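# Flip a hand mirror glass-up using only the hand

## Task

The hand mirror starts upside down on the open hand; rotate it until its glass faces up. Only the hand may touch it: any contact with the wrist, the camera or the camera's post, or the mirror leaving the hand, fails the task. To finish, point the palm upward, bring everything to rest with no hand motor overloaded or near overload (a motor dead from the very start is ignored), and declare the job done. The hand is then flattened automatically; the mirror must not drop lower while it opens and must still lie glass-up.

## Robot and tools

Robot: one six-joint arm (UR7e type) carrying a sixteen-motor right hand with index, middle and ring fingers plus a thumb. There is a single arm, so every row describes that one arm and hand. The only camera is cam_wrist (672x504 fisheye), fixed to the hand on a small post; a rigid mast also sticks out on the palm side near the wrist (x +0.05 to +0.10, z -0.16 to -0.11, up to y +0.06 m). The mirror must never touch the wrist, mast, camera or post.

Frames. Positions, orientations, velocities, targets and camera poses in results are in the arm's base frame (almost the scene frame: origin on the table under the base, +z up, +y to the left when looking along +x). Offsets you send are expressed in the current Hand target's own axes: +z runs along straightened fingers toward the tips, +x crosses the palm away from the thumb, +y points out of the palm's face. So palm-up means the hand point's +y aims at scene +z. The palm surface sits at y = -0.062 m in these axes; fingers lie near y = -0.076 and bend first toward +y.

The row: 24 numbers, each in [-1, 1]. Positions 1-6 are dx, dy, dz, rx, ry, rz: an offset (not a pose) from the Hand target as it stood when the action or move began, in that target's axes; 1.0 equals 0.6 m for dx-dz and 180 degrees for the rotation vector rx-rz. Positions 7-22 are absolute hinge goals, each scaled linearly between its two stops: index_mcp, index_abd, index_pip, index_dip, middle_mcp, middle_abd, middle_pip, middle_dip, ring_mcp, ring_abd, ring_pip, ring_dip, thumb_cmc, thumb_axl, thumb_mcp, thumb_ipl. Straight values: _mcp +0.75, _abd 0.00, _pip +0.58, _dip +0.70; thumb_cmc +0.71, thumb_axl +0.68, thumb_mcp +0.23, thumb_ipl +0.17. Moving toward -1 curls fingers toward the palm, swings fingers away from the thumb (_abd), and brings the thumb round in front of the palm (thumb_cmc). Position 23 is current_limit (-1 = 0 mA up to +1 = 550 mA, floor 11 mA; start +0.4); position 24 is speed (set-point rate (speed+1)/2 of 8.5 rad/s; start -0.6). These last two persist until changed. To keep the hand unchanged, resend exactly the sixteen goals plus those two values shown in the latest result.

execute_actions(actions, cameras): actions is a list of actions; each action is a table of at most 15 rows, one per 1/30 s step, the last row repeated if short. Every row counts from the start-of-action target, and each new action starts from the updated target, so repeating an offset keeps moving. An empty list returns the state plus all camera images.

move(target, speed, blend, stop_force, zero, blocking, cameras): target is one 24-number row or a list of up to 15 rows, all offsets from the same starting Hand target. speed in m/s (0.002-3.6, default 0.25; turning capped at twice that in rad/s), single or per target. blend in metres rounds corners (0 = stop at each). stop_force, 3-120 N, halts on a felt push along the path but is unreliable when the move rotates the hand and misses light touches; omit it when backing off a contact; not allowed with blocking=false. zero (default true) re-zeroes before the move. Hand values in later targets apply only once the arm reaches them and rests. The result adds a move: line (done, off_target, moving, held, fault) and any limits (paced, held). Avoid paths passing near the arm's base.

wait(seconds 0-10), stop(), zoom_image(camera "cam_wrist", region [x0,y0,x1,y1] pixels, at most 504 per side), zero_wrist_force(), read_manual (licence text only), finished_scene(scene) to end scene 1 or 2; it cannot be reversed.

Results: end_effector_position (m) and quat_wxyz, velocities, Hand target (the clipped last command; the hand often rests slightly short of it, and the next command re-requests it), joint positions and torques, Wrist force/torque in the flange's axes plus the peak since the last shown, and per motor hand_goal, hand_measured, hand_current_ma (positive pushes toward -1) and hand_state (moving, goal, blocked, overload). Orientation changes are clipped to 32 degrees from the measured pose each step.

Hazards. A motor held at 495 mA or more for 5 s in total shuts down for 10 s, dropping whatever it supports; the finish requires no motor near that. Keep current_limit moderate and avoid goals pressing far past contact. The arm faults and freezes for 10 s if a joint's contact torque reaches its limit (wrist joints 26 N m) or outside force nears roughly 150 N; during a freeze new hand numbers are discarded. Motors above 85 °C trigger a longer brake stop. Keep the mirror low over the palm, rotate the wrist gently so it cannot slide off, never let it drop or slam, and keep the palm up and still before declaring completion. Random small pushes can disturb loose items.

Each tool is called after ">>>" by a JSON object that holds its "op" and its "data", one argument or row to a line.

## Session

>>> {"op": "execute_actions", "data": {
  "actions": []
}}

Scene clock: 0.00 s.
end_effector_position=(+0.5982, +0.0948, +0.4335) hand_goal=(+0.754, +0.000, +0.576, +0.696, +0.754, +0.000, +0.576, +0.696, +0.754, +0.000, +0.576, +0.696, -0.104, +0.540, +0.162, +0.106) hand_measured=(+0.766, +0.000, +0.578, +0.696, +0.762, +0.000, +0.576, +0.696, +0.768, +0.000, +0.580, +0.698, -0.090, +0.542, +0.164, +0.108) hand_current_ma=(+67, +0, +10, +1, +41, +0, +4, +0, +77, -1, +20, +5, +68, +17, +17, +15) hand_state=(goal, goal, goal, goal, goal, goal, goal, goal, goal, goal, goal, goal, goal, goal, goal, goal) hand_current_limit=0.40 hand_speed=-0.60 end_effector_quat_wxyz=(+0.505, +0.426, +0.535, +0.527)
Joint positions: [-0.146 -1.209 2.197 -4.199 -1.29 -0.072]
Joint velocities: within noise
Joint torques (N m): no reading
Motor temperatures (°C): [54 41 36 48 45 53]
Wrist force (N): no reading
Wrist torque (N m): no reading
Wrist force, peak (N): no reading
Hand target: +0.5982, +0.0948, +0.4335; +0.505, +0.426, +0.535, +0.527

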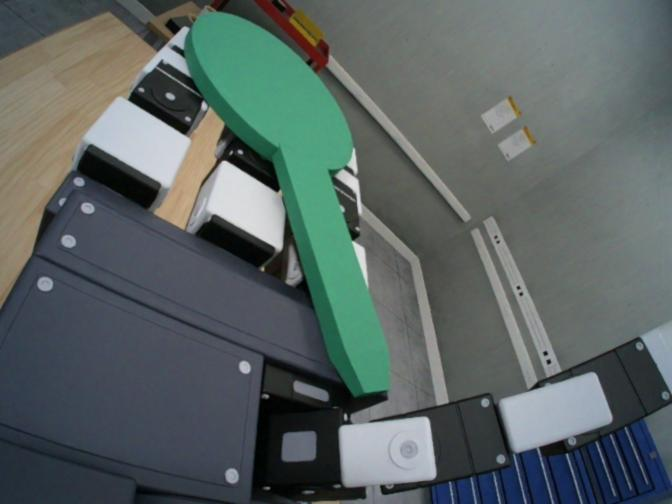

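>>> {"op": "zoom_image", "data": {
  "camera": "cam_wrist",
  "region": [40, 0, 460, 315]
}}

>>> {"op": "zoom_image", "data": {
  "camera": "cam_wrist",
  "region": [220, 200, 500, 410]
}}

Scaled by 1.200 from the camera's 672x504 image, which has a finer 960x720 frame.

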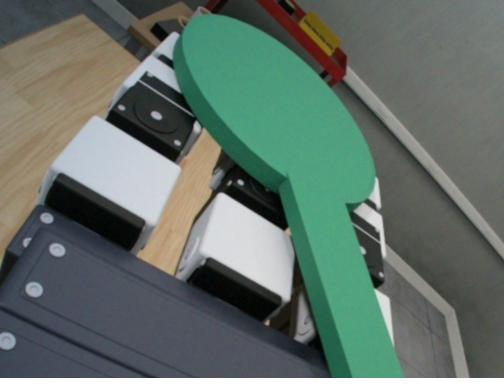

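Scaled by 1.800 from the camera's 672x504 image, which has a finer 960x720 frame.

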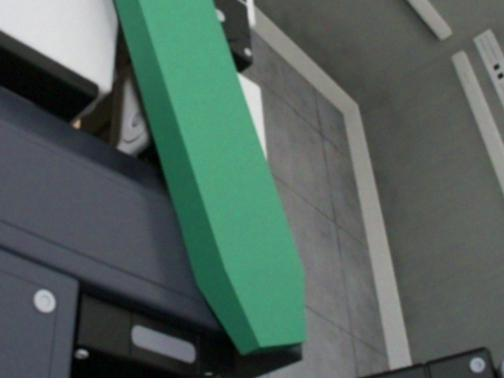

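>>> {"op": "zoom_image", "data": {
  "camera": "cam_wrist",
  "region": [170, 0, 370, 150]
}}

>>> {"op": "zoom_image", "data": {
  "camera": "cam_wrist",
  "region": [240, 120, 420, 255]
}}

>>> {"op": "zoom_image", "data": {
  "camera": "cam_wrist",
  "region": [280, 290, 420, 420]
}}

Scaled by 2.520 from the camera's 672x504 image, which has a finer 960x720 frame.

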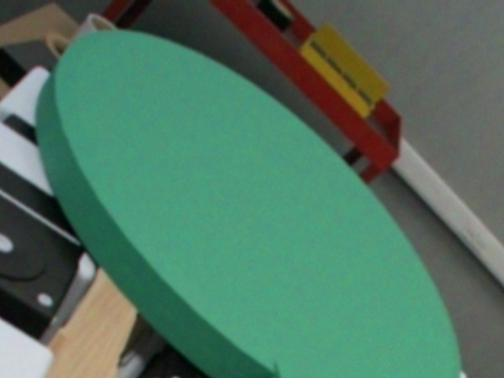

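Scaled by 2.800 from the camera's 672x504 image, which has a finer 960x720 frame.

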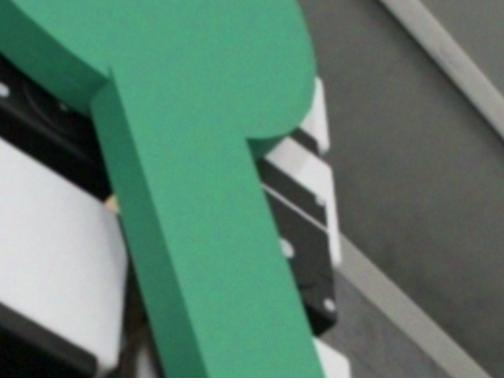

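Scaled by 3.600 from the camera's 672x504 image, which has a finer 960x720 frame.

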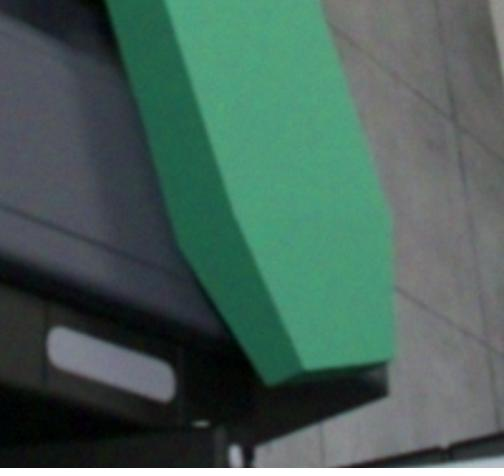

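>>> {"op": "execute_actions", "data": {
  "actions": [
    [[0,0,0,0,0,0,0.754,0,0.576,0.696,0.754,0,0.576,0.696,0.754,0,0.576,0.696,-0.98,0.485,-0.135,-0.481,0.4,-0.8]],
    [[0,0,0,0,0,0,0.754,0,0.576,0.696,0.754,0,0.576,0.696,0.754,0,0.576,0.696,-0.98,0.485,-0.135,-0.481,0.4,-0.8]],
    [[0,0,0,0,0,0,0.754,0,0.576,0.696,0.754,0,0.576,0.696,0.754,0,0.576,0.696,-0.98,0.485,-0.135,-0.481,0.4,-0.8]],
    [[0,0,0,0,0,0,0.754,0,0.576,0.696,0.754,0,0.576,0.696,0.754,0,0.576,0.696,-0.98,0.485,-0.135,-0.481,0.4,-0.8]]
  ],
  "cameras": ["cam_wrist"]
}}

Scene clock: 112.37 s.
end_effector_position=(+0.5982, +0.0948, +0.4335) hand_goal=(+0.754, +0.000, +0.576, +0.696, +0.754, +0.000, +0.576, +0.696, +0.754, +0.000, +0.576, +0.696, -0.980, +0.486, -0.134, -0.480) hand_measured=(+0.766, +0.000, +0.578, +0.696, +0.762, +0.000, +0.576, +0.696, +0.768, +0.000, +0.580, +0.698, -0.982, +0.486, -0.134, -0.478) hand_current_ma=(+67, +0, +10, +1, +41, +0, +4, +0, +77, -1, +20, +5, -12, +3, -4, +9) hand_state=(goal, goal, goal, goal, goal, goal, goal, goal, goal, goal, goal, goal, goal, goal, goal, goal) hand_current_limit=0.40 hand_speed=-0.80 end_effector_quat_wxyz=(+0.505, +0.426, +0.535, +0.527)
Joint positions: [-0.146 -1.209 2.197 -4.199 -1.29 -0.072]
Joint torques (N m): [5.33 -21.97 -4.81 -2.96 -1.11 -1.62]
Wrist force (N): [-0.1 0.1 0.1]
Wrist torque (N m): [0.01 0.02 -0.06]
Wrist force, peak (N): [-0.4 -0.2 0.0]
Hand target: +0.5982, +0.0948, +0.4335; +0.505, +0.426, +0.535, +0.527
Off the commanded pose: 0.000 m, 0 deg.

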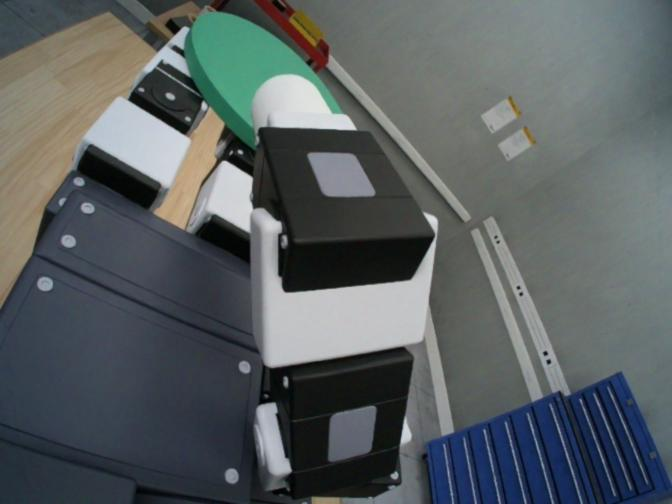

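>>> {"op": "execute_actions", "data": {
  "actions": [
    [[0,0,0,0,0,0,0.754,0,0.576,0.696,0.754,0,0.576,0.696,0.754,0,0.576,0.696,-0.98,0.485,-0.135,-0.87,0.4,-0.85]],
    [[0,0,0,0,0,0,0.754,0,0.576,0.696,0.754,0,0.576,0.696,0.754,0,0.576,0.696,-0.98,0.485,-0.135,-0.87,0.4,-0.85]],
    [[0,0,0,0,0,0,0.754,0,0.576,0.696,0.754,0,0.576,0.696,0.754,0,0.576,0.696,-0.98,0.485,-0.135,-0.87,0.4,-0.85]]
  ],
  "cameras": ["cam_wrist"]
}}

Scene clock: 120.90 s.
end_effector_position=(+0.5982, +0.0948, +0.4335) hand_goal=(+0.754, +0.000, +0.576, +0.696, +0.754, +0.000, +0.576, +0.696, +0.754, +0.000, +0.576, +0.696, -0.980, +0.486, -0.134, -0.870) hand_measured=(+0.766, +0.000, +0.578, +0.696, +0.762, +0.000, +0.576, +0.696, +0.768, +0.000, +0.580, +0.698, -0.982, +0.486, -0.134, -0.868) hand_current_ma=(+67, +0, +10, +1, +41, +0, +4, +0, +77, -1, +20, +5, -12, +3, -4, +11) hand_state=(goal, goal, goal, goal, goal, goal, goal, goal, goal, goal, goal, goal, goal, goal, goal, goal) hand_current_limit=0.40 hand_speed=-0.85 end_effector_quat_wxyz=(+0.505, +0.426, +0.535, +0.527)
Joint positions: [-0.146 -1.209 2.197 -4.199 -1.29 -0.072]
Joint torques (N m): [5.09 -22.92 -5.51 -2.76 -1.07 -1.38]
Wrist force (N): [-0.2 0.1 0.2]
Wrist torque (N m): [0.00 0.02 -0.06]
Wrist force, peak (N): [-0.3 0.1 0.1]
Hand target: +0.5982, +0.0948, +0.4335; +0.505, +0.426, +0.535, +0.527
Off the commanded pose: 0.000 m, 0 deg.

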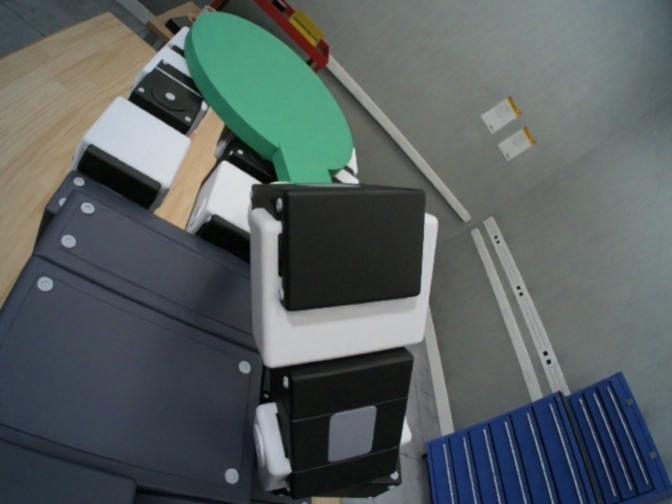

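>>> {"op": "execute_actions", "data": {
  "actions": [
    [[0,0,0,0,0,0,0.754,0,0.576,0.696,0.754,0,0.576,0.696,0.754,0,0.576,0.696,-0.789,0.557,-0.194,-0.9,0.4,-0.9]],
    [[0,0,0,0,0,0,0.754,0,0.576,0.696,0.754,0,0.576,0.696,0.754,0,0.576,0.696,-0.789,0.557,-0.194,-0.9,0.4,-0.9]],
    [[0,0,0,0,0,0,0.754,0,0.576,0.696,0.754,0,0.576,0.696,0.754,0,0.576,0.696,-0.628,0.58,-0.225,-0.9,0.4,-0.9]]
  ],
  "cameras": ["cam_wrist"]
}}

Scene clock: 138.70 s.
end_effector_position=(+0.5982, +0.0948, +0.4335) hand_goal=(+0.754, +0.000, +0.576, +0.696, +0.754, +0.000, +0.576, +0.696, +0.754, +0.000, +0.576, +0.696, -0.628, +0.580, -0.224, -0.900) hand_measured=(+0.768, +0.000, +0.578, +0.696, +0.762, +0.000, +0.576, +0.696, +0.770, +0.000, +0.580, +0.698, -0.636, +0.570, -0.222, -0.898) hand_current_ma=(+74, +0, +12, +1, +41, +0, +4, +0, +81, -1, +21, +5, -41, -56, +17, +14) hand_state=(goal, goal, goal, goal, goal, goal, goal, goal, goal, goal, goal, goal, goal, goal, goal, goal) hand_current_limit=0.40 hand_speed=-0.90 end_effector_quat_wxyz=(+0.505, +0.426, +0.535, +0.527)
Joint positions: [-0.146 -1.209 2.197 -4.199 -1.29 -0.072]
Joint torques (N m): [4.94 -22.62 -4.98 -2.39 -1.13 -1.32]
Wrist force (N): [-0.1 0.0 0.0]
Wrist torque (N m): [0.02 0.01 -0.03]
Wrist force, peak (N): [-0.1 0.4 0.1]
Hand target: +0.5982, +0.0948, +0.4335; +0.505, +0.426, +0.535, +0.527
Off the commanded pose: 0.000 m, 0 deg.

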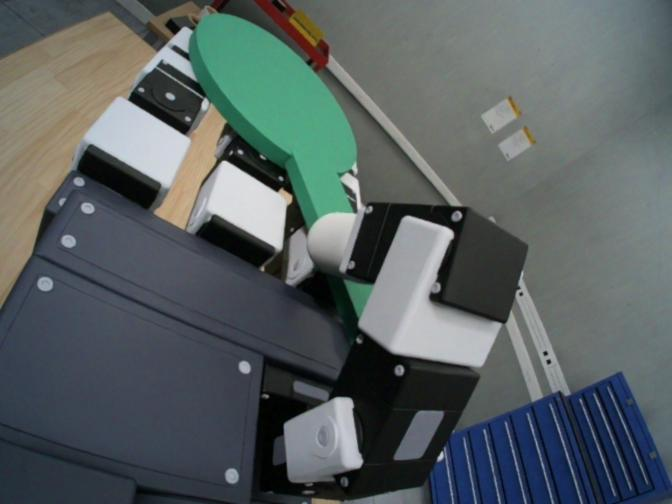

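>>> {"op": "execute_actions", "data": {
  "actions": [
    [[0,0,0,0,0,0,0.754,0,0.576,0.696,0.754,0,0.576,0.696,0.754,0,0.576,0.696,-0.466,0.605,-0.256,-0.89,0.4,-0.9]],
    [[0,0,0,0,0,0,0.754,0,0.576,0.696,0.754,0,0.576,0.696,0.754,0,0.576,0.696,-0.281,0.623,-0.262,-0.87,0.4,-0.9]],
    [[0,0,0,0,0,0,0.754,0,0.576,0.696,0.754,0,0.576,0.696,0.754,0,0.576,0.696,-0.126,0.641,-0.252,-0.846,0.4,-0.9]]
  ],
  "cameras": ["cam_wrist"]
}}

Scene clock: 149.77 s.
end_effector_position=(+0.5982, +0.0948, +0.4335) hand_goal=(+0.754, +0.000, +0.576, +0.696, +0.754, +0.000, +0.576, +0.696, +0.754, +0.000, +0.576, +0.696, -0.126, +0.642, -0.252, -0.846) hand_measured=(+0.770, +0.000, +0.580, +0.696, +0.766, +0.000, +0.576, +0.696, +0.772, +0.000, +0.582, +0.698, -0.128, +0.638, -0.250, -0.844) hand_current_ma=(+82, +0, +17, +1, +65, +0, +4, +0, +93, -1, +26, +5, -8, -26, +13, +19) hand_state=(goal, goal, goal, goal, goal, goal, goal, goal, goal, goal, goal, goal, goal, goal, goal, goal) hand_current_limit=0.40 hand_speed=-0.90 end_effector_quat_wxyz=(+0.505, +0.426, +0.535, +0.527)
Joint positions: [-0.146 -1.209 2.197 -4.199 -1.29 -0.072]
Joint torques (N m): [4.71 -22.64 -5.38 -2.13 -0.8 -1.42]
Wrist force (N): [0.0 -0.1 -0.1]
Wrist torque (N m): [0.00 0.01 -0.01]
Wrist force, peak (N): [-0.4 0.1 0.1]
Hand target: +0.5982, +0.0948, +0.4335; +0.505, +0.426, +0.535, +0.527
Off the commanded pose: 0.000 m, 0 deg.

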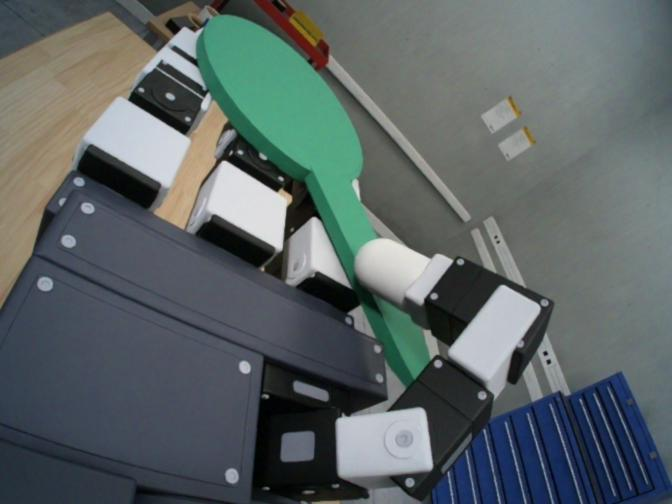

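>>> {"op": "zoom_image", "data": {
  "camera": "cam_wrist",
  "region": [280, 160, 480, 400]
}}

Scaled by 2.100 from the camera's 672x504 image, which has a finer 960x720 frame.

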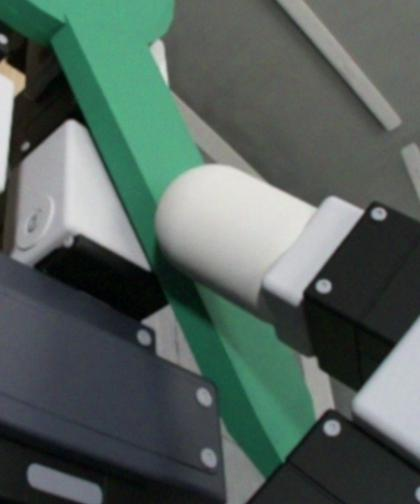

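>>> {"op": "execute_actions", "data": {
  "actions": [
    [[0,0,0,0,0,0,0.754,0,0.576,0.696,0.754,0,0.576,0.696,0.754,0,0.576,0.696,-0.4286,0.653,-0.2584,-0.87,0.4,-0.86]],
    [[0,0,0,0,0,0,0.754,0,0.576,0.696,0.754,0,0.576,0.696,0.754,0,0.576,0.696,-0.634,0.677,-0.2854,-0.961,0.4,-0.86]],
    [[0,0,0,0,0,0,0.754,0,0.576,0.696,0.754,0,0.576,0.696,0.754,0,0.576,0.696,-0.634,0.677,-0.2854,-0.961,0.4,-0.86]],
    [[0,0,0,0,0,0,0.754,0,0.576,0.696,0.754,0,0.576,0.696,0.754,0,0.576,0.696,-0.103,0.677,-0.2573,-0.9676,0.4,-0.88]],
    [[0,0,0,0,0,0,0.754,0,0.576,0.696,0.754,0,0.576,0.696,0.754,0,0.576,0.696,-0.103,0.677,-0.2573,-0.9676,0.4,-0.88]],
    [[0,0,0,0,0,0,0.754,0,0.576,0.696,0.754,0,0.576,0.696,0.754,0,0.576,0.696,-0.103,0.677,-0.2573,-0.9676,0.4,-0.88]]
  ],
  "cameras": ["cam_wrist"]
}}

Scene clock: 240.30 s.
end_effector_position=(+0.5982, +0.0948, +0.4335) hand_goal=(+0.754, +0.000, +0.576, +0.696, +0.754, +0.000, +0.576, +0.696, +0.754, +0.000, +0.576, +0.696, -0.102, +0.678, -0.258, -0.968) hand_measured=(+0.770, +0.000, +0.580, +0.696, +0.766, +0.000, +0.576, +0.696, +0.772, +0.000, +0.582, +0.698, -0.102, +0.676, -0.264, -0.966) hand_current_ma=(+85, +0, +17, +1, +66, +0, +4, +0, +93, -1, +26, +5, -3, -11, -44, +10) hand_state=(goal, goal, goal, goal, goal, goal, goal, goal, goal, goal, goal, goal, goal, goal, goal, goal) hand_current_limit=0.40 hand_speed=-0.88 end_effector_quat_wxyz=(+0.505, +0.426, +0.535, +0.527)
Joint positions: [-0.146 -1.209 2.197 -4.199 -1.29 -0.072]
Joint torques (N m): [3.39 -24.93 -7.33 -1.27 -0.6 -1.18]
Wrist force (N): [-0.1 -0.1 -0.1]
Wrist torque (N m): [0.01 0.02 -0.01]
Wrist force, peak (N): [-0.5 -0.2 0.0]
Hand target: +0.5982, +0.0948, +0.4335; +0.505, +0.426, +0.535, +0.527
Off the commanded pose: 0.000 m, 0 deg.

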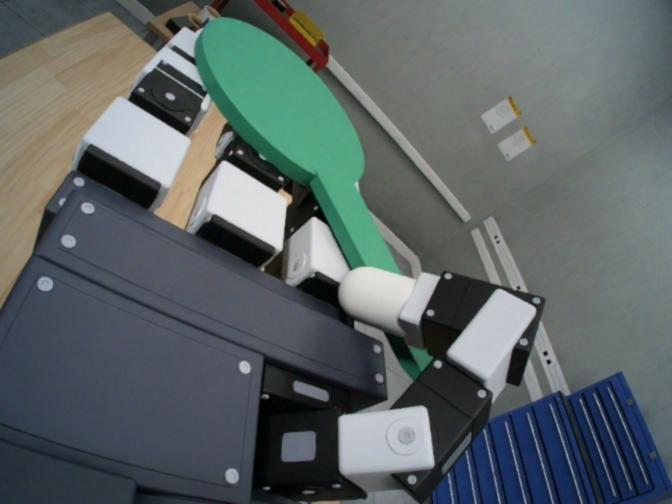

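>>> {"op": "zoom_image", "data": {
  "camera": "cam_wrist",
  "region": [280, 160, 480, 400]
}}

Scaled by 2.100 from the camera's 672x504 image, which has a finer 960x720 frame.

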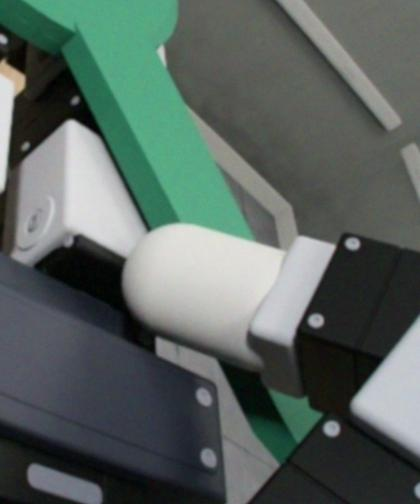

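>>> {"op": "execute_actions", "data": {
  "actions": [
    [[0,0,0,0,0,0,0.754,0,0.576,0.696,0.754,0,0.576,0.696,0.754,0,0.576,0.696,0.1314,0.677,-0.2034,-0.977,0.4,-0.88]],
    [[0,0,0,0,0,0,0.754,0,0.576,0.696,0.754,0,0.576,0.696,0.754,0,0.576,0.696,0.2729,0.677,-0.145,-0.98,0.4,-0.9]],
    [[0,0,0,0,0,0,0.754,0,0.576,0.696,0.754,0,0.576,0.696,0.754,0,0.576,0.696,0.2729,0.677,-0.145,-0.98,0.4,-0.9]]
  ],
  "cameras": ["cam_wrist"]
}}

Scene clock: 251.67 s.
end_effector_position=(+0.5982, +0.0948, +0.4335) hand_goal=(+0.754, +0.000, +0.576, +0.696, +0.754, +0.000, +0.576, +0.696, +0.754, +0.000, +0.576, +0.696, +0.272, +0.678, -0.144, -0.980) hand_measured=(+0.770, +0.000, +0.580, +0.696, +0.766, +0.000, +0.576, +0.696, +0.772, +0.000, +0.582, +0.698, +0.274, +0.676, -0.150, -0.978) hand_current_ma=(+85, +0, +17, +1, +66, +0, +4, +0, +93, -1, +26, +5, +8, -7, -36, +8) hand_state=(goal, goal, goal, goal, goal, goal, goal, goal, goal, goal, goal, goal, goal, goal, goal, goal) hand_current_limit=0.40 hand_speed=-0.90 end_effector_quat_wxyz=(+0.505, +0.426, +0.535, +0.527)
Joint positions: [-0.146 -1.209 2.197 -4.199 -1.29 -0.072]
Joint torques (N m): [3.49 -24.41 -7.09 -1.3 -0.58 -1.22]
Wrist force (N): [-0.2 0.1 0.1]
Wrist torque (N m): [0.00 0.02 0.00]
Wrist force, peak (N): [-0.3 0.1 -0.1]
Hand target: +0.5982, +0.0948, +0.4335; +0.505, +0.426, +0.535, +0.527
Off the commanded pose: 0.000 m, 0 deg.

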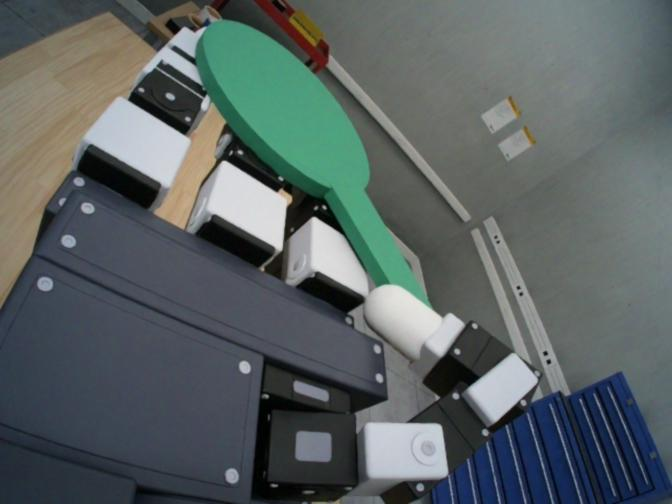

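>>> {"op": "execute_actions", "data": {
  "actions": [
    [[0,0,0,0,0,0,0.754,0,0.576,0.696,0.754,0,0.576,0.696,0.754,0,0.576,0.696,0.45,0.677,-0.055,-0.9124,0.4,-0.89]],
    [[0,0,0,0,0,0,0.754,0,0.576,0.696,0.754,0,0.576,0.696,0.754,0,0.576,0.696,0.5136,0.677,-0.118,-0.6984,0.4,-0.9]],
    [[0,0,0,0,0,0,0.754,0,0.576,0.696,0.754,0,0.576,0.696,0.754,0,0.576,0.696,0.5136,0.677,-0.118,-0.6984,0.4,-0.9]]
  ],
  "cameras": ["cam_wrist"]
}}

Scene clock: 261.43 s.
end_effector_position=(+0.5982, +0.0948, +0.4335) hand_goal=(+0.754, +0.000, +0.576, +0.696, +0.754, +0.000, +0.576, +0.696, +0.754, +0.000, +0.576, +0.696, +0.514, +0.678, -0.118, -0.698) hand_measured=(+0.770, +0.000, +0.580, +0.696, +0.766, +0.000, +0.576, +0.696, +0.772, +0.000, +0.582, +0.698, +0.520, +0.680, -0.118, -0.704) hand_current_ma=(+87, +0, +18, +1, +66, +0, +4, +0, +93, -1, +26, +5, +28, +8, +0, -36) hand_state=(goal, goal, goal, goal, goal, goal, goal, goal, goal, goal, goal, goal, goal, goal, goal, goal) hand_current_limit=0.40 hand_speed=-0.90 end_effector_quat_wxyz=(+0.505, +0.426, +0.535, +0.527)
Joint positions: [-0.146 -1.209 2.197 -4.199 -1.29 -0.072]
Joint torques (N m): [3.51 -24.95 -7.74 -1.32 -0.41 -1.05]
Wrist force (N): [0.0 -0.1 0.0]
Wrist torque (N m): [0.00 -0.01 0.02]
Wrist force, peak (N): [-0.4 0.2 0.0]
Hand target: +0.5982, +0.0948, +0.4335; +0.505, +0.426, +0.535, +0.527
Off the commanded pose: 0.000 m, 0 deg.

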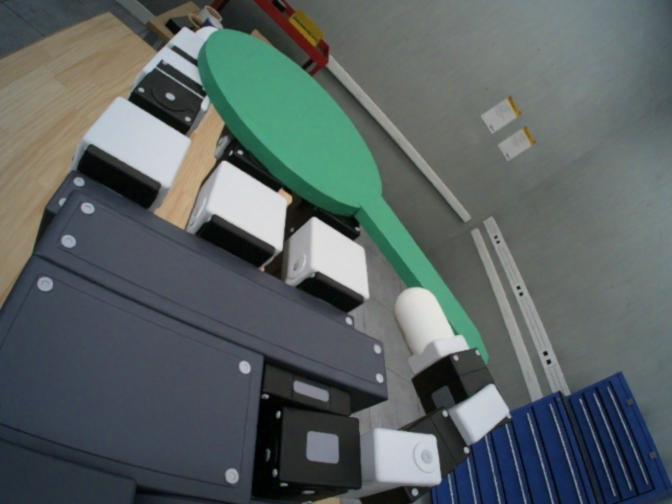

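>>> {"op": "execute_actions", "data": {
  "actions": [
    [[0,0,0,0,0,0,0.754,0,0.576,0.696,0.754,0,0.576,0.696,0.754,0,0.576,0.696,0.5136,0.677,-0.118,-0.838,0.4,-0.88]],
    [[0,0,0,0,0,0,0.754,0,0.576,0.696,0.754,0,0.576,0.696,0.754,0,0.576,0.696,-0.214,0.677,-0.118,-0.838,0.4,-0.78]],
    [[0,0,0,0,0,0,0.754,0,0.576,0.696,0.754,0,0.576,0.696,0.754,0,0.576,0.696,-0.214,0.677,-0.118,-0.838,0.4,-0.78]],
    [[0,0,0,0,0,0,0.754,0,0.576,0.696,0.754,0,0.576,0.696,0.754,0,0.576,0.696,0.0,0.677,0.2,0.14,0.4,-0.65]],
    [[0,0,0,0,0,0,0.754,0,0.576,0.696,0.754,0,0.576,0.696,0.754,0,0.576,0.696,0.0,0.677,0.2,0.14,0.4,-0.65]],
    [[0,0,0,0,0,0,0.754,0,0.576,0.696,0.754,0,0.576,0.696,0.754,0,0.576,0.696,0.643,0.677,0.2,0.14,0.4,-0.7]],
    [[0,0,0,0,0,0,0.754,0,0.576,0.696,0.754,0,0.576,0.696,0.754,0,0.576,0.696,0.643,0.677,0.2,0.14,0.4,-0.7]]
  ],
  "cameras": ["cam_wrist"]
}}

Scene clock: 367.03 s.
end_effector_position=(+0.5982, +0.0948, +0.4335) hand_goal=(+0.754, +0.000, +0.576, +0.696, +0.754, +0.000, +0.576, +0.696, +0.754, +0.000, +0.576, +0.696, +0.644, +0.678, +0.200, +0.140) hand_measured=(+0.770, +0.000, +0.580, +0.696, +0.766, +0.000, +0.576, +0.696, +0.772, +0.000, +0.582, +0.698, +0.652, +0.680, +0.198, +0.138) hand_current_ma=(+87, +0, +18, +1, +66, +0, +4, +0, +93, -1, +26, +5, +41, +8, -14, -15) hand_state=(goal, goal, goal, goal, goal, goal, goal, goal, goal, goal, goal, goal, goal, goal, goal, goal) hand_current_limit=0.40 hand_speed=-0.70 end_effector_quat_wxyz=(+0.505, +0.426, +0.535, +0.527)
Joint positions: [-0.146 -1.209 2.197 -4.199 -1.29 -0.072]
Joint torques (N m): [1.75 -25.13 -7.12 -1.98 0.98 -0.47]
Wrist force (N): [-0.1 0.2 -0.1]
Wrist torque (N m): [0.02 0.02 0.04]
Wrist force, peak (N): [-0.5 0.1 0.0]
Hand target: +0.5982, +0.0948, +0.4335; +0.505, +0.426, +0.535, +0.527
Off the commanded pose: 0.000 m, 0 deg.

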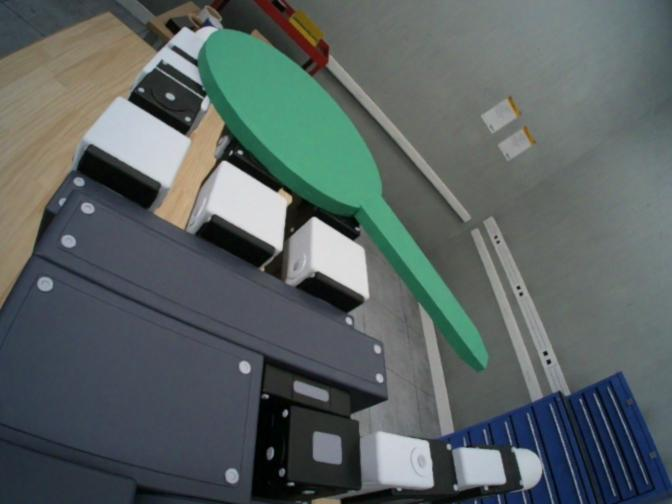

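>>> {"op": "execute_actions", "data": {
  "actions": []
}}

Scene clock: 389.00 s.
end_effector_position=(+0.5982, +0.0948, +0.4335) hand_goal=(+0.754, +0.000, +0.576, +0.696, +0.754, +0.000, +0.576, +0.696, +0.754, +0.000, +0.576, +0.696, +0.644, +0.678, +0.200, +0.140) hand_measured=(+0.770, +0.000, +0.580, +0.696, +0.766, +0.000, +0.576, +0.696, +0.772, +0.000, +0.582, +0.698, +0.652, +0.680, +0.198, +0.138) hand_current_ma=(+87, +0, +18, +1, +66, +0, +4, +0, +93, -1, +26, +5, +41, +8, -14, -15) hand_state=(goal, goal, goal, goal, goal, goal, goal, goal, goal, goal, goal, goal, goal, goal, goal, goal) hand_current_limit=0.40 hand_speed=-0.70 end_effector_quat_wxyz=(+0.505, +0.426, +0.535, +0.527)
Joint positions: [-0.146 -1.209 2.197 -4.199 -1.29 -0.072]
Joint velocities: within noise
Joint torques (N m): [1.71 -25.77 -9.22 -2.02 0.9 -0.52]
Motor temperatures (°C): [51 40 36 46 44 52]
Wrist force (N): [-0.1 0.0 0.1]
Wrist torque (N m): [-0.02 0.02 0.03]
Wrist force, peak (N): [-0.2 0.2 -0.3]
Hand target: +0.5982, +0.0948, +0.4335; +0.505, +0.426, +0.535, +0.527
Off the commanded pose: 0.000 m, 0 deg.

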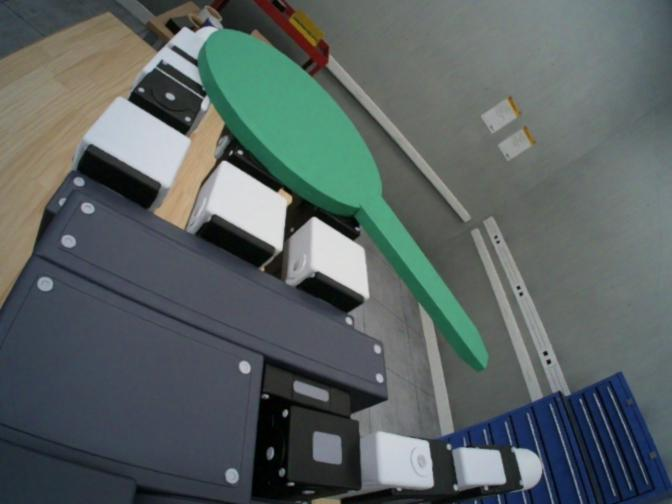

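>>> {"op": "move", "data": {
  "target": [0, 0.0167, 0, 0.0855, 0.0045, 0.0334, 0.754, 0, 0.504, 0.696, 0.754, 0, 0.504, 0.696, 0.754, 0, 0.504, 0.696, 0.643, 0.677, 0.2, 0.14, 0.4, -0.986],
  "speed": 0.1,
  "cameras": ["cam_wrist"]
}}

Scene clock: 507.30 s.
end_effector_position=(+0.5974, +0.0956, +0.4434) hand_goal=(+0.754, +0.000, +0.504, +0.696, +0.754, +0.000, +0.504, +0.696, +0.754, +0.000, +0.504, +0.696, +0.644, +0.678, +0.200, +0.140) hand_measured=(+0.770, +0.000, +0.518, +0.696, +0.766, +0.000, +0.514, +0.696, +0.772, +0.000, +0.512, +0.698, +0.652, +0.680, +0.198, +0.138) hand_current_ma=(+87, +0, +73, +1, +66, +0, +47, +0, +93, -1, +42, +5, +42, +8, -14, -15) hand_state=(goal, goal, goal, goal, goal, goal, goal, goal, goal, goal, goal, goal, goal, goal, goal, goal) hand_current_limit=0.40 hand_speed=-0.99 end_effector_quat_wxyz=(+0.411, +0.513, +0.581, +0.480)
Joint positions: [-0.136 -1.475 2.257 -3.714 -1.302 -0.042]
Joint torques (N m): [5.13 -28.53 -27.43 -1.15 -0.62 1.82]
Wrist force (N): [0.6 0.4 -0.8]
Wrist torque (N m): [0.07 -0.07 0.06]
Wrist force, peak (N): [0.6 0.2 -1.2]
Hand target: +0.5975, +0.0956, +0.4434; +0.411, +0.513, +0.581, +0.480
Off the commanded pose: 0.000 m, 0 deg.
move: done
camera_calibration:
cam_wrist: T_world_to_cam=[[0.222287, -0.732356, 0.643617, -0.316689], [-0.757748, -0.545165, -0.358626, 0.614634], [0.61352, -0.407982, -0.676124, 0.10051], [0, 0, 0, 1]] pos_world=[0.474468, 0.144155, 0.492208]

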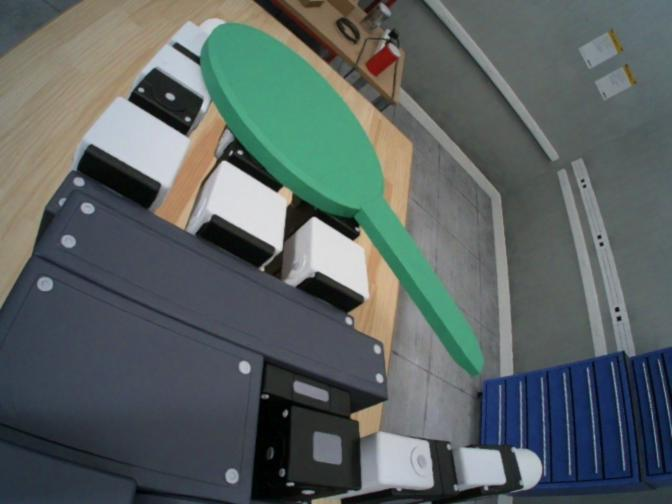

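>>> {"op": "move", "data": {
  "target": [0, 0.0167, 0, 0.0889, 0, 0, 0.754, 0, 0.314, 0.696, 0.754, 0, 0.314, 0.696, 0.754, 0, 0.314, 0.696, 0.643, 0.677, 0.2, 0.14, 0.4, -0.962],
  "speed": 0.1,
  "cameras": ["cam_wrist"]
}}

Scene clock: 514.43 s.
end_effector_position=(+0.5995, +0.0958, +0.4532) hand_goal=(+0.754, +0.000, +0.314, +0.696, +0.754, +0.000, +0.314, +0.696, +0.754, +0.000, +0.314, +0.696, +0.644, +0.678, +0.200, +0.140) hand_measured=(+0.770, +0.000, +0.330, +0.696, +0.766, +0.000, +0.324, +0.696, +0.772, +0.000, +0.322, +0.698, +0.652, +0.680, +0.198, +0.138) hand_current_ma=(+87, +0, +77, +1, +66, +0, +47, +0, +93, -1, +40, +5, +42, +8, -14, -15) hand_state=(goal, goal, goal, goal, goal, goal, goal, goal, goal, goal, goal, goal, goal, goal, goal, goal) hand_current_limit=0.40 hand_speed=-0.96 end_effector_quat_wxyz=(+0.336, +0.565, +0.642, +0.394)
Joint positions: [-0.138 -1.692 2.19 -3.141 -1.322 -0.117]
Joint torques (N m): [5.48 -21.9 -31.61 -1.76 -1.21 -2.09]
Wrist force (N): [0.8 -0.2 -2.0]
Wrist torque (N m): [0.10 -0.12 0.16]
Wrist force, peak (N): [1.1 0.1 -2.2]
Hand target: +0.5995, +0.0958, +0.4532; +0.336, +0.565, +0.642, +0.394
Off the commanded pose: 0.000 m, 0 deg.
move: done
camera_calibration:
cam_wrist: T_world_to_cam=[[0.396214, -0.707828, 0.584803, -0.403278], [-0.821877, -0.557358, -0.117773, 0.550236], [0.409307, -0.433973, -0.80258, 0.288207], [0, 0, 0, 1]] pos_world=[0.494046, 0.146301, 0.53195]

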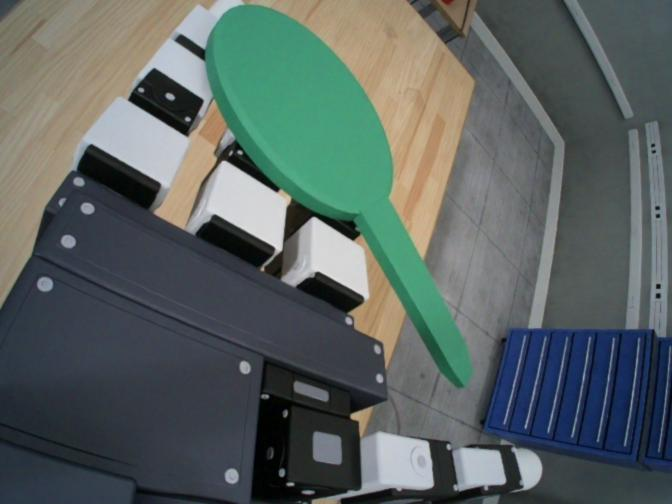

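>>> {"op": "move", "data": {
  "target": [0, 0.0167, 0, 0.0889, 0, 0, 0.754, 0, 0.051, 0.696, 0.754, 0, 0.051, 0.696, 0.754, 0, 0.051, 0.696, 0.643, 0.677, 0.2, 0.14, 0.4, -0.947],
  "speed": 0.1,
  "cameras": ["cam_wrist"]
}}

Scene clock: 522.20 s.
end_effector_position=(+0.6041, +0.0963, +0.4621) hand_goal=(+0.754, +0.000, +0.052, +0.696, +0.754, +0.000, +0.052, +0.696, +0.754, +0.000, +0.052, +0.696, +0.644, +0.678, +0.200, +0.140) hand_measured=(+0.770, +0.000, +0.066, +0.696, +0.766, +0.000, +0.062, +0.696, +0.772, +0.000, +0.062, +0.698, +0.652, +0.680, +0.198, +0.138) hand_current_ma=(+87, +0, +70, +1, +66, +0, +49, +0, +93, -1, +51, +5, +42, +8, -14, -15) hand_state=(goal, goal, goal, goal, goal, goal, goal, goal, goal, goal, goal, goal, goal, goal, goal, goal) hand_current_limit=0.40 hand_speed=-0.95 end_effector_quat_wxyz=(+0.254, +0.606, +0.691, +0.301)
Joint positions: [-0.124 -1.777 2.009 -2.594 -1.374 -0.172]
Joint torques (N m): [5.59 -20.48 -33.69 -2 -1.1 -2.04]
Wrist force (N): [1.0 -0.3 -2.5]
Wrist torque (N m): [0.13 -0.15 0.20]
Wrist force, peak (N): [1.3 -0.5 -2.6]
Hand target: +0.6041, +0.0963, +0.4621; +0.254, +0.607, +0.691, +0.301
Off the commanded pose: 0.000 m, 0 deg.
move: done
camera_calibration:
cam_wrist: T_world_to_cam=[[0.547218, -0.685715, 0.479946, -0.454831], [-0.817707, -0.560363, 0.131713, 0.437836], [0.178626, -0.464531, -0.867354, 0.46584], [0, 0, 0, 1]] pos_world=[0.523702, 0.14986, 0.564674]

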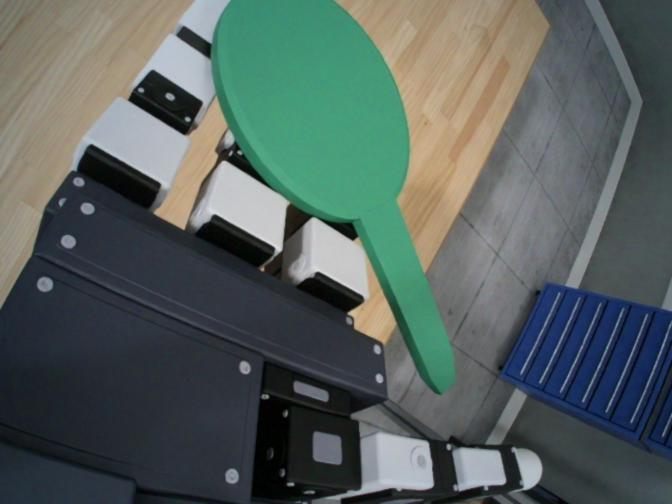

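>>> {"op": "move", "data": {
  "target": [0, 0.0167, 0, 0.0889, 0, 0, 0.754, 0, -0.212, 0.696, 0.754, 0, -0.212, 0.696, 0.754, 0, -0.212, 0.696, 0.643, 0.677, 0.2, 0.14, 0.4, -0.947],
  "speed": 0.1,
  "cameras": ["cam_wrist"]
}}

Scene clock: 529.07 s.
end_effector_position=(+0.6109, +0.0971, +0.4693) hand_goal=(+0.754, +0.000, -0.212, +0.696, +0.754, +0.000, -0.212, +0.696, +0.754, +0.000, -0.212, +0.696, +0.644, +0.678, +0.200, +0.140) hand_measured=(+0.770, +0.000, -0.196, +0.696, +0.766, +0.000, -0.202, +0.696, +0.770, +0.000, -0.202, +0.698, +0.652, +0.680, +0.198, +0.138) hand_current_ma=(+87, +0, +80, +2, +66, +0, +47, +0, +83, -1, +47, +5, +42, +8, -14, -15) hand_state=(goal, goal, goal, goal, goal, goal, goal, goal, goal, goal, goal, goal, goal, goal, goal, goal) hand_current_limit=0.40 hand_speed=-0.95 end_effector_quat_wxyz=(+0.167, +0.636, +0.726, +0.202)
Joint positions: [-0.1 -1.736 1.751 -2.102 -1.44 -0.197]
Joint torques (N m): [5.39 -8.93 -34.54 -1.6 -1.21 -2.05]
Wrist force (N): [1.6 -0.7 -3.0]
Wrist torque (N m): [0.15 -0.24 0.26]
Wrist force, peak (N): [1.7 -0.8 -3.1]
Hand target: +0.6110, +0.0971, +0.4694; +0.167, +0.636, +0.726, +0.202
Off the commanded pose: 0.000 m, 0 deg.
move: done
camera_calibration:
cam_wrist: T_world_to_cam=[[0.66371, -0.667751, 0.337042, -0.467325], [-0.745513, -0.553913, 0.370663, 0.286023], [-0.0608185, -0.497282, -0.865454, 0.619873], [0, 0, 0, 1]] pos_world=[0.561102, 0.154627, 0.587962]

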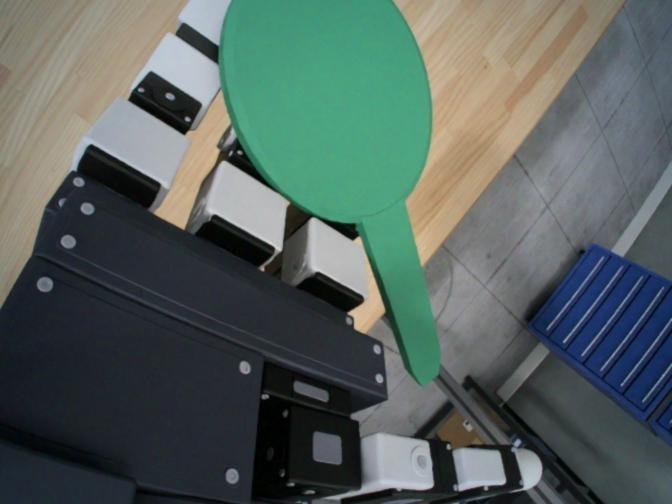

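>>> {"op": "move", "data": {
  "target": [0, 0.0167, 0, 0.0778, 0, 0, 0.754, 0, -0.475, 0.696, 0.754, 0, -0.475, 0.696, 0.754, 0, -0.475, 0.696, 0.643, 0.677, 0.2, 0.14, 0.4, -0.94],
  "speed": 0.1,
  "cameras": ["cam_wrist"]
}}

Scene clock: 538.40 s.
end_effector_position=(+0.6195, +0.0982, +0.4744) hand_goal=(+0.754, +0.000, -0.474, +0.696, +0.754, +0.000, -0.474, +0.696, +0.754, +0.000, -0.474, +0.696, +0.644, +0.678, +0.200, +0.140) hand_measured=(+0.770, +0.000, -0.462, +0.696, +0.764, +0.000, -0.464, +0.696, +0.768, +0.000, -0.462, +0.698, +0.652, +0.680, +0.198, +0.138) hand_current_ma=(+87, +0, +64, +2, +55, +0, +53, +0, +75, -1, +57, +5, +42, +8, -14, -15) hand_state=(goal, goal, goal, goal, goal, goal, goal, goal, goal, goal, goal, goal, goal, goal, goal, goal) hand_current_limit=0.40 hand_speed=-0.94 end_effector_quat_wxyz=(+0.088, +0.652, +0.745, +0.112)
Joint positions: [-0.075 -1.62 1.475 -1.703 -1.498 -0.199]
Joint torques (N m): [5.24 -14.58 -34.47 -1.69 -1.31 1.87]
Wrist force (N): [1.9 -1.3 -3.2]
Wrist torque (N m): [0.13 -0.29 0.23]
Wrist force, peak (N): [1.8 -1.0 -3.4]
Hand target: +0.6195, +0.0982, +0.4744; +0.088, +0.652, +0.745, +0.112
Off the commanded pose: 0.000 m, 0 deg.
move: done
camera_calibration:
cam_wrist: T_world_to_cam=[[0.730023, -0.656651, 0.189409, -0.446104], [-0.630865, -0.540901, 0.556269, 0.130804], [-0.262823, -0.525581, -0.809129, 0.726569], [0, 0, 0, 1]] pos_world=[0.599144, 0.159688, 0.599622]

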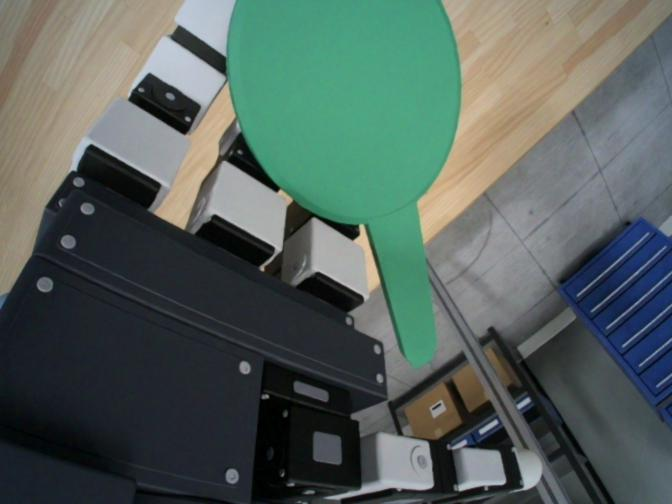

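>>> {"op": "move", "data": {
  "target": [0, 0.0167, 0, 0.0667, 0, 0, 0.754, 0, -0.65, 0.696, 0.754, 0, -0.65, 0.696, 0.754, 0, -0.65, 0.696, 0.643, 0.677, 0.2, 0.14, 0.4, -0.953],
  "speed": 0.1,
  "cameras": ["cam_wrist"]
}}

Scene clock: 547.03 s.
end_effector_position=(+0.6290, +0.0995, +0.4772) hand_goal=(+0.754, +0.000, -0.650, +0.696, +0.754, +0.000, -0.650, +0.696, +0.754, +0.000, -0.650, +0.696, +0.644, +0.678, +0.200, +0.140) hand_measured=(+0.770, +0.000, -0.634, +0.696, +0.762, +0.000, -0.640, +0.696, +0.764, +0.000, -0.638, +0.698, +0.648, +0.680, +0.198, +0.138) hand_current_ma=(+86, +0, +79, +2, +45, +0, +54, +0, +51, -1, +58, +5, +25, +8, -15, -15) hand_state=(goal, goal, goal, goal, goal, goal, goal, goal, goal, goal, goal, goal, goal, goal, goal, goal) hand_current_limit=0.40 hand_speed=-0.95 end_effector_quat_wxyz=(+0.020, +0.657, +0.753, +0.033)
Joint positions: [-0.054 -1.472 1.195 -1.366 -1.543 -0.188]
Joint torques (N m): [4.72 -20.01 -34.21 -1.05 -1.22 1.79]
Wrist force (N): [2.0 -1.6 -3.3]
Wrist torque (N m): [0.15 -0.30 0.26]
Wrist force, peak (N): [2.1 -1.5 -3.5]
Hand target: +0.6291, +0.0995, +0.4772; +0.020, +0.657, +0.753, +0.033
Off the commanded pose: 0.000 m, 0 deg.
move: done
camera_calibration:
cam_wrist: T_world_to_cam=[[0.757264, -0.650952, 0.053041, -0.405464], [-0.499474, -0.524888, 0.689216, -0.0117667], [-0.420806, -0.548411, -0.722612, 0.792385], [0, 0, 0, 1]] pos_world=[0.634606, 0.164439, 0.602203]

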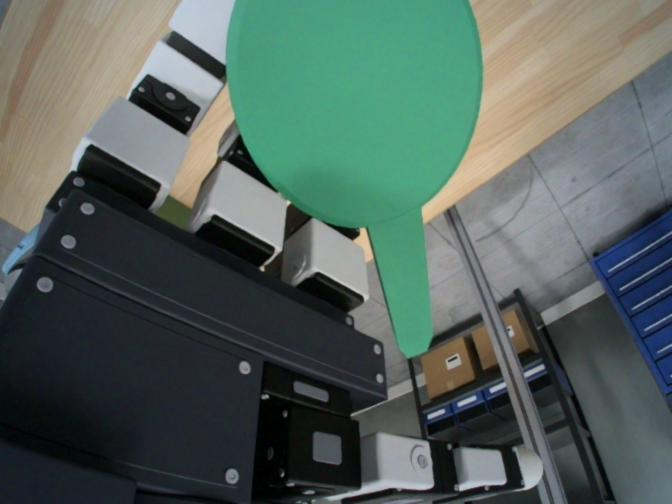

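>>> {"op": "move", "data": {
  "target": [0, 0.0167, 0, 0.0222, 0, 0, 0.754, 0, -0.86, 0.696, 0.754, 0, -0.86, 0.696, 0.754, 0, -0.86, 0.696, 0.643, 0.677, 0.2, 0.14, 0.4, -0.953],
  "speed": 0.1,
  "cameras": ["cam_wrist"]
}}

Scene clock: 623.27 s.
end_effector_position=(+0.6390, +0.1008, +0.4780) hand_goal=(+0.754, +0.000, -0.860, +0.696, +0.754, +0.000, -0.860, +0.696, +0.754, +0.000, -0.860, +0.696, +0.644, +0.678, +0.200, +0.140) hand_measured=(+0.770, +0.000, -0.842, +0.698, +0.762, +0.000, -0.850, +0.696, +0.762, +0.000, -0.848, +0.698, +0.648, +0.680, +0.198, +0.138) hand_current_ma=(+80, +0, +93, +6, +40, +0, +54, +0, +41, -1, +58, +5, +16, +8, -16, -15) hand_state=(goal, goal, goal, goal, goal, goal, goal, goal, goal, goal, goal, goal, goal, goal, goal, goal) hand_current_limit=0.40 hand_speed=-0.95 end_effector_quat_wxyz=(-0.003, +0.658, +0.753, +0.007)
Joint positions: [-0.045 -1.396 1.069 -1.248 -1.556 -0.181]
Joint torques (N m): [5.82 -21.11 -32.13 -1.17 -1.37 1.85]
Wrist force (N): [2.2 -1.9 -3.3]
Wrist torque (N m): [0.13 -0.33 0.28]
Wrist force, peak (N): [2.2 -1.9 -3.4]
Hand target: +0.6390, +0.1008, +0.4780; -0.003, +0.658, +0.753, +0.007
Off the commanded pose: 0.000 m, 0 deg.
move: done
camera_calibration:
cam_wrist: T_world_to_cam=[[0.760002, -0.649887, 0.00658422, -0.391756], [-0.449825, -0.518676, 0.727072, -0.0570996], [-0.469099, -0.555538, -0.68653, 0.81213], [0, 0, 0, 1]] pos_world=[0.65302, 0.166956, 0.601646]

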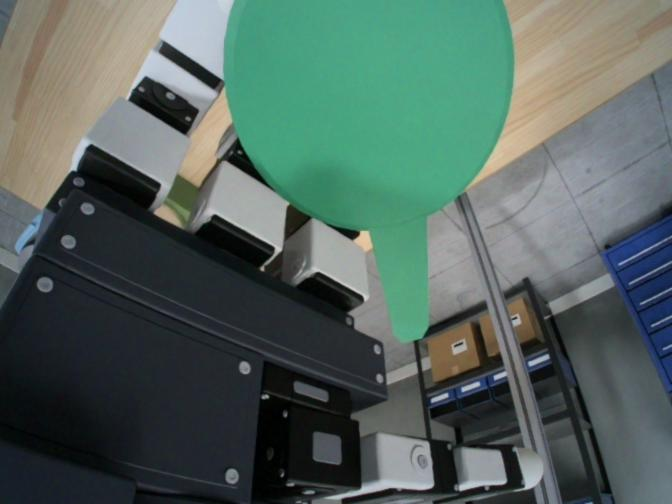

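>>> {"op": "move", "data": {
  "target": [0, 0.0167, 0, 0, -0.0833, 0, 0.754, 0, -1.0, 0.406, 0.754, 0, -1.0, 0.406, 0.754, 0, -1.0, 0.406, 0.643, 0.677, 0.2, 0.14, 0.4, -0.953],
  "speed": 0.1,
  "cameras": ["cam_wrist"]
}}

Scene clock: 649.53 s.
end_effector_position=(+0.6489, +0.1022, +0.4781) hand_goal=(+0.754, +0.000, -1.000, +0.406, +0.754, +0.000, -1.000, +0.406, +0.754, +0.000, -1.000, +0.406, +0.644, +0.678, +0.200, +0.140) hand_measured=(+0.760, +0.000, -0.982, +0.418, +0.762, +0.000, -0.990, +0.410, +0.760, +0.000, -0.988, +0.414, +0.648, +0.680, +0.198, +0.138) hand_current_ma=(+37, +0, +92, +56, +39, +0, +46, +19, +33, -1, +64, +37, +16, +8, -16, -15) hand_state=(goal, goal, goal, goal, goal, goal, goal, goal, goal, goal, goal, goal, goal, goal, goal, goal) hand_current_limit=0.40 hand_speed=-0.95 end_effector_quat_wxyz=(+0.095, +0.653, +0.747, -0.079)
Joint positions: [0.062 -1.365 1.071 -1.302 -1.817 -0.076]
Joint torques (N m): [4.33 -22.3 -12.42 -3.97 -2.07 1.75]
Wrist force (N): [1.2 -1.4 -3.1]
Wrist torque (N m): [0.16 -0.26 0.21]
Wrist force, peak (N): [2.3 -2.0 -3.5]
Hand target: +0.6489, +0.1022, +0.4781; +0.095, +0.653, +0.747, -0.079
Off the commanded pose: 0.000 m, 0 deg.
move: done
camera_calibration:
cam_wrist: T_world_to_cam=[[0.755282, -0.624302, 0.199492, -0.490201], [-0.477995, -0.316452, 0.819377, -0.0984546], [-0.448409, -0.714217, -0.537423, 0.749082], [0, 0, 0, 1]] pos_world=[0.659074, 0.197817, 0.581037]

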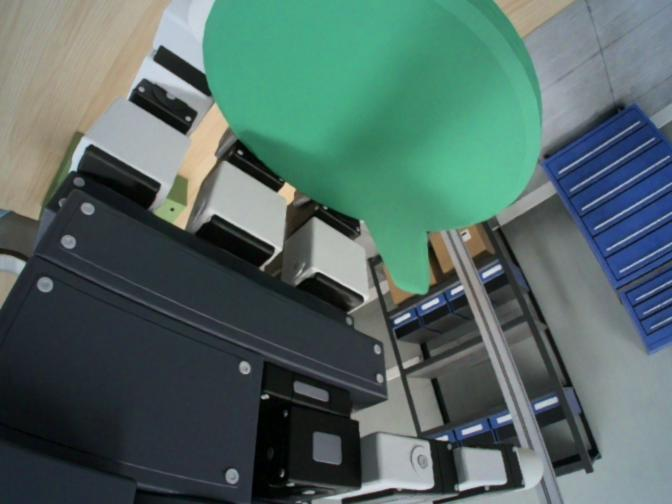

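>>> {"op": "zoom_image", "data": {
  "camera": "cam_wrist",
  "region": [170, 80, 430, 310]
}}

Scaled by 1.938 from the camera's 672x504 image, which has a finer 960x720 frame.

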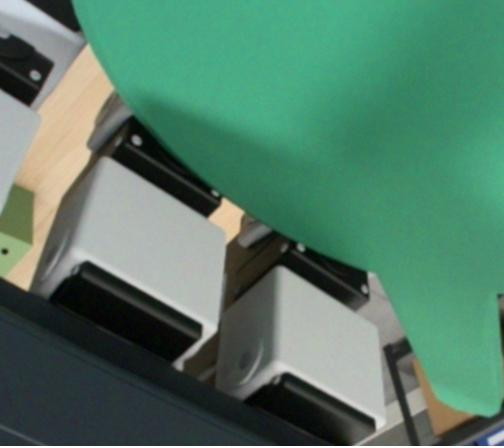

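>>> {"op": "execute_actions", "data": {
  "actions": [
    [[0,0,0,0,0,0, 0.754,0,-1.0,0.0435, 0.754,0,-1.0,0.0435, 0.754,0,-1.0,0.0435, 0.643,0.677,0.2,0.14, 0.4,-0.953]]
  ],
  "cameras": ["cam_wrist"]
}}

Scene clock: 686.20 s.
end_effector_position=(+0.6489, +0.1022, +0.4781) hand_goal=(+0.754, +0.000, -1.000, +0.044, +0.754, +0.000, -1.000, +0.044, +0.754, +0.000, -1.000, +0.044, +0.644, +0.678, +0.200, +0.140) hand_measured=(+0.760, +0.000, -0.986, +0.054, +0.762, +0.000, -0.990, +0.048, +0.758, +0.000, -0.990, +0.050, +0.648, +0.680, +0.198, +0.138) hand_current_ma=(+27, +0, +73, +52, +39, +0, +46, +18, +26, -1, +54, +33, +16, +8, -16, -15) hand_state=(goal, goal, goal, goal, goal, goal, goal, goal, goal, goal, goal, goal, goal, goal, goal, goal) hand_current_limit=0.40 hand_speed=-0.95 end_effector_quat_wxyz=(+0.095, +0.653, +0.747, -0.079)
Joint positions: [0.062 -1.365 1.071 -1.302 -1.817 -0.076]
Joint torques (N m): [3.87 -23.06 -14.29 -3.32 -1.92 1.94]
Wrist force (N): [1.2 -1.5 -3.3]
Wrist torque (N m): [0.17 -0.27 0.21]
Wrist force, peak (N): [1.4 -1.5 -3.5]
Hand target: +0.6489, +0.1022, +0.4781; +0.095, +0.653, +0.747, -0.079
Off the commanded pose: 0.000 m, 0 deg.
camera_calibration:
cam_wrist: T_world_to_cam=[[0.755233, -0.624299, 0.199685, -0.490219], [-0.47808, -0.316257, 0.819403, -0.0984198], [-0.448401, -0.714305, -0.537313, 0.749101], [0, 0, 0, 1]] pos_world=[0.659074, 0.197917, 0.581037]

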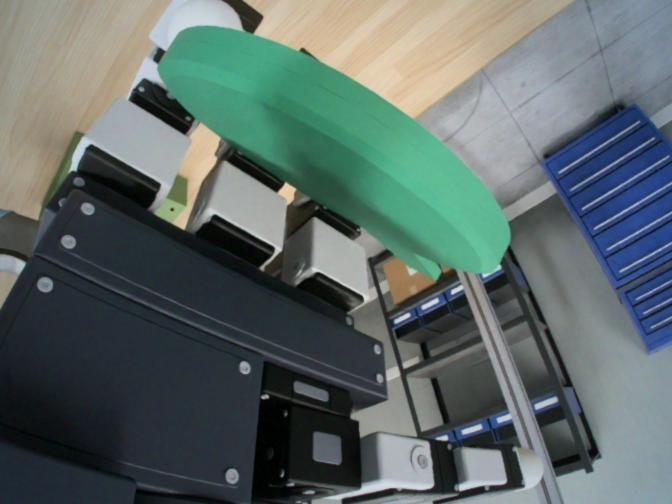

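>>> {"op": "execute_actions", "data": {
  "actions": [
    [[0,0,0,0,0,0, 0.754,0,-1.0,-0.246, 0.754,0,-1.0,-0.246, 0.754,0,-1.0,-0.246, 0.643,0.677,0.2,0.14, 0.4,-0.953]]
  ],
  "cameras": ["cam_wrist"]
}}

Scene clock: 691.53 s.
end_effector_position=(+0.6489, +0.1022, +0.4781) hand_goal=(+0.754, +0.000, -1.000, -0.246, +0.754, +0.000, -1.000, -0.246, +0.754, +0.000, -1.000, -0.246, +0.644, +0.678, +0.200, +0.140) hand_measured=(+0.758, +0.000, -0.990, -0.238, +0.762, +0.000, -0.990, -0.242, +0.758, +0.000, -0.992, -0.240, +0.648, +0.680, +0.198, +0.138) hand_current_ma=(+22, +0, +50, +39, +39, +0, +46, +16, +22, -1, +44, +27, +16, +8, -16, -15) hand_state=(goal, goal, goal, goal, goal, goal, goal, goal, goal, goal, goal, goal, goal, goal, goal, goal) hand_current_limit=0.40 hand_speed=-0.95 end_effector_quat_wxyz=(+0.095, +0.653, +0.747, -0.079)
Joint positions: [0.062 -1.365 1.071 -1.302 -1.817 -0.076]
Joint torques (N m): [4.85 -23.39 -14.37 -3.31 -1.9 1.82]
Wrist force (N): [1.3 -1.4 -3.2]
Wrist torque (N m): [0.15 -0.28 0.23]
Wrist force, peak (N): [1.4 -1.6 -3.4]
Hand target: +0.6489, +0.1022, +0.4781; +0.095, +0.653, +0.747, -0.079
Off the commanded pose: 0.000 m, 0 deg.
camera_calibration:
cam_wrist: T_world_to_cam=[[0.755233, -0.624299, 0.199685, -0.490219], [-0.47808, -0.316257, 0.819403, -0.0984198], [-0.448401, -0.714305, -0.537313, 0.749101], [0, 0, 0, 1]] pos_world=[0.659074, 0.197917, 0.581037]

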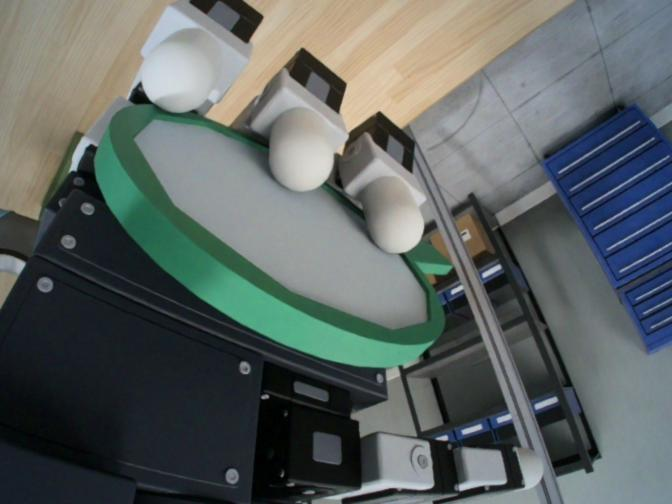

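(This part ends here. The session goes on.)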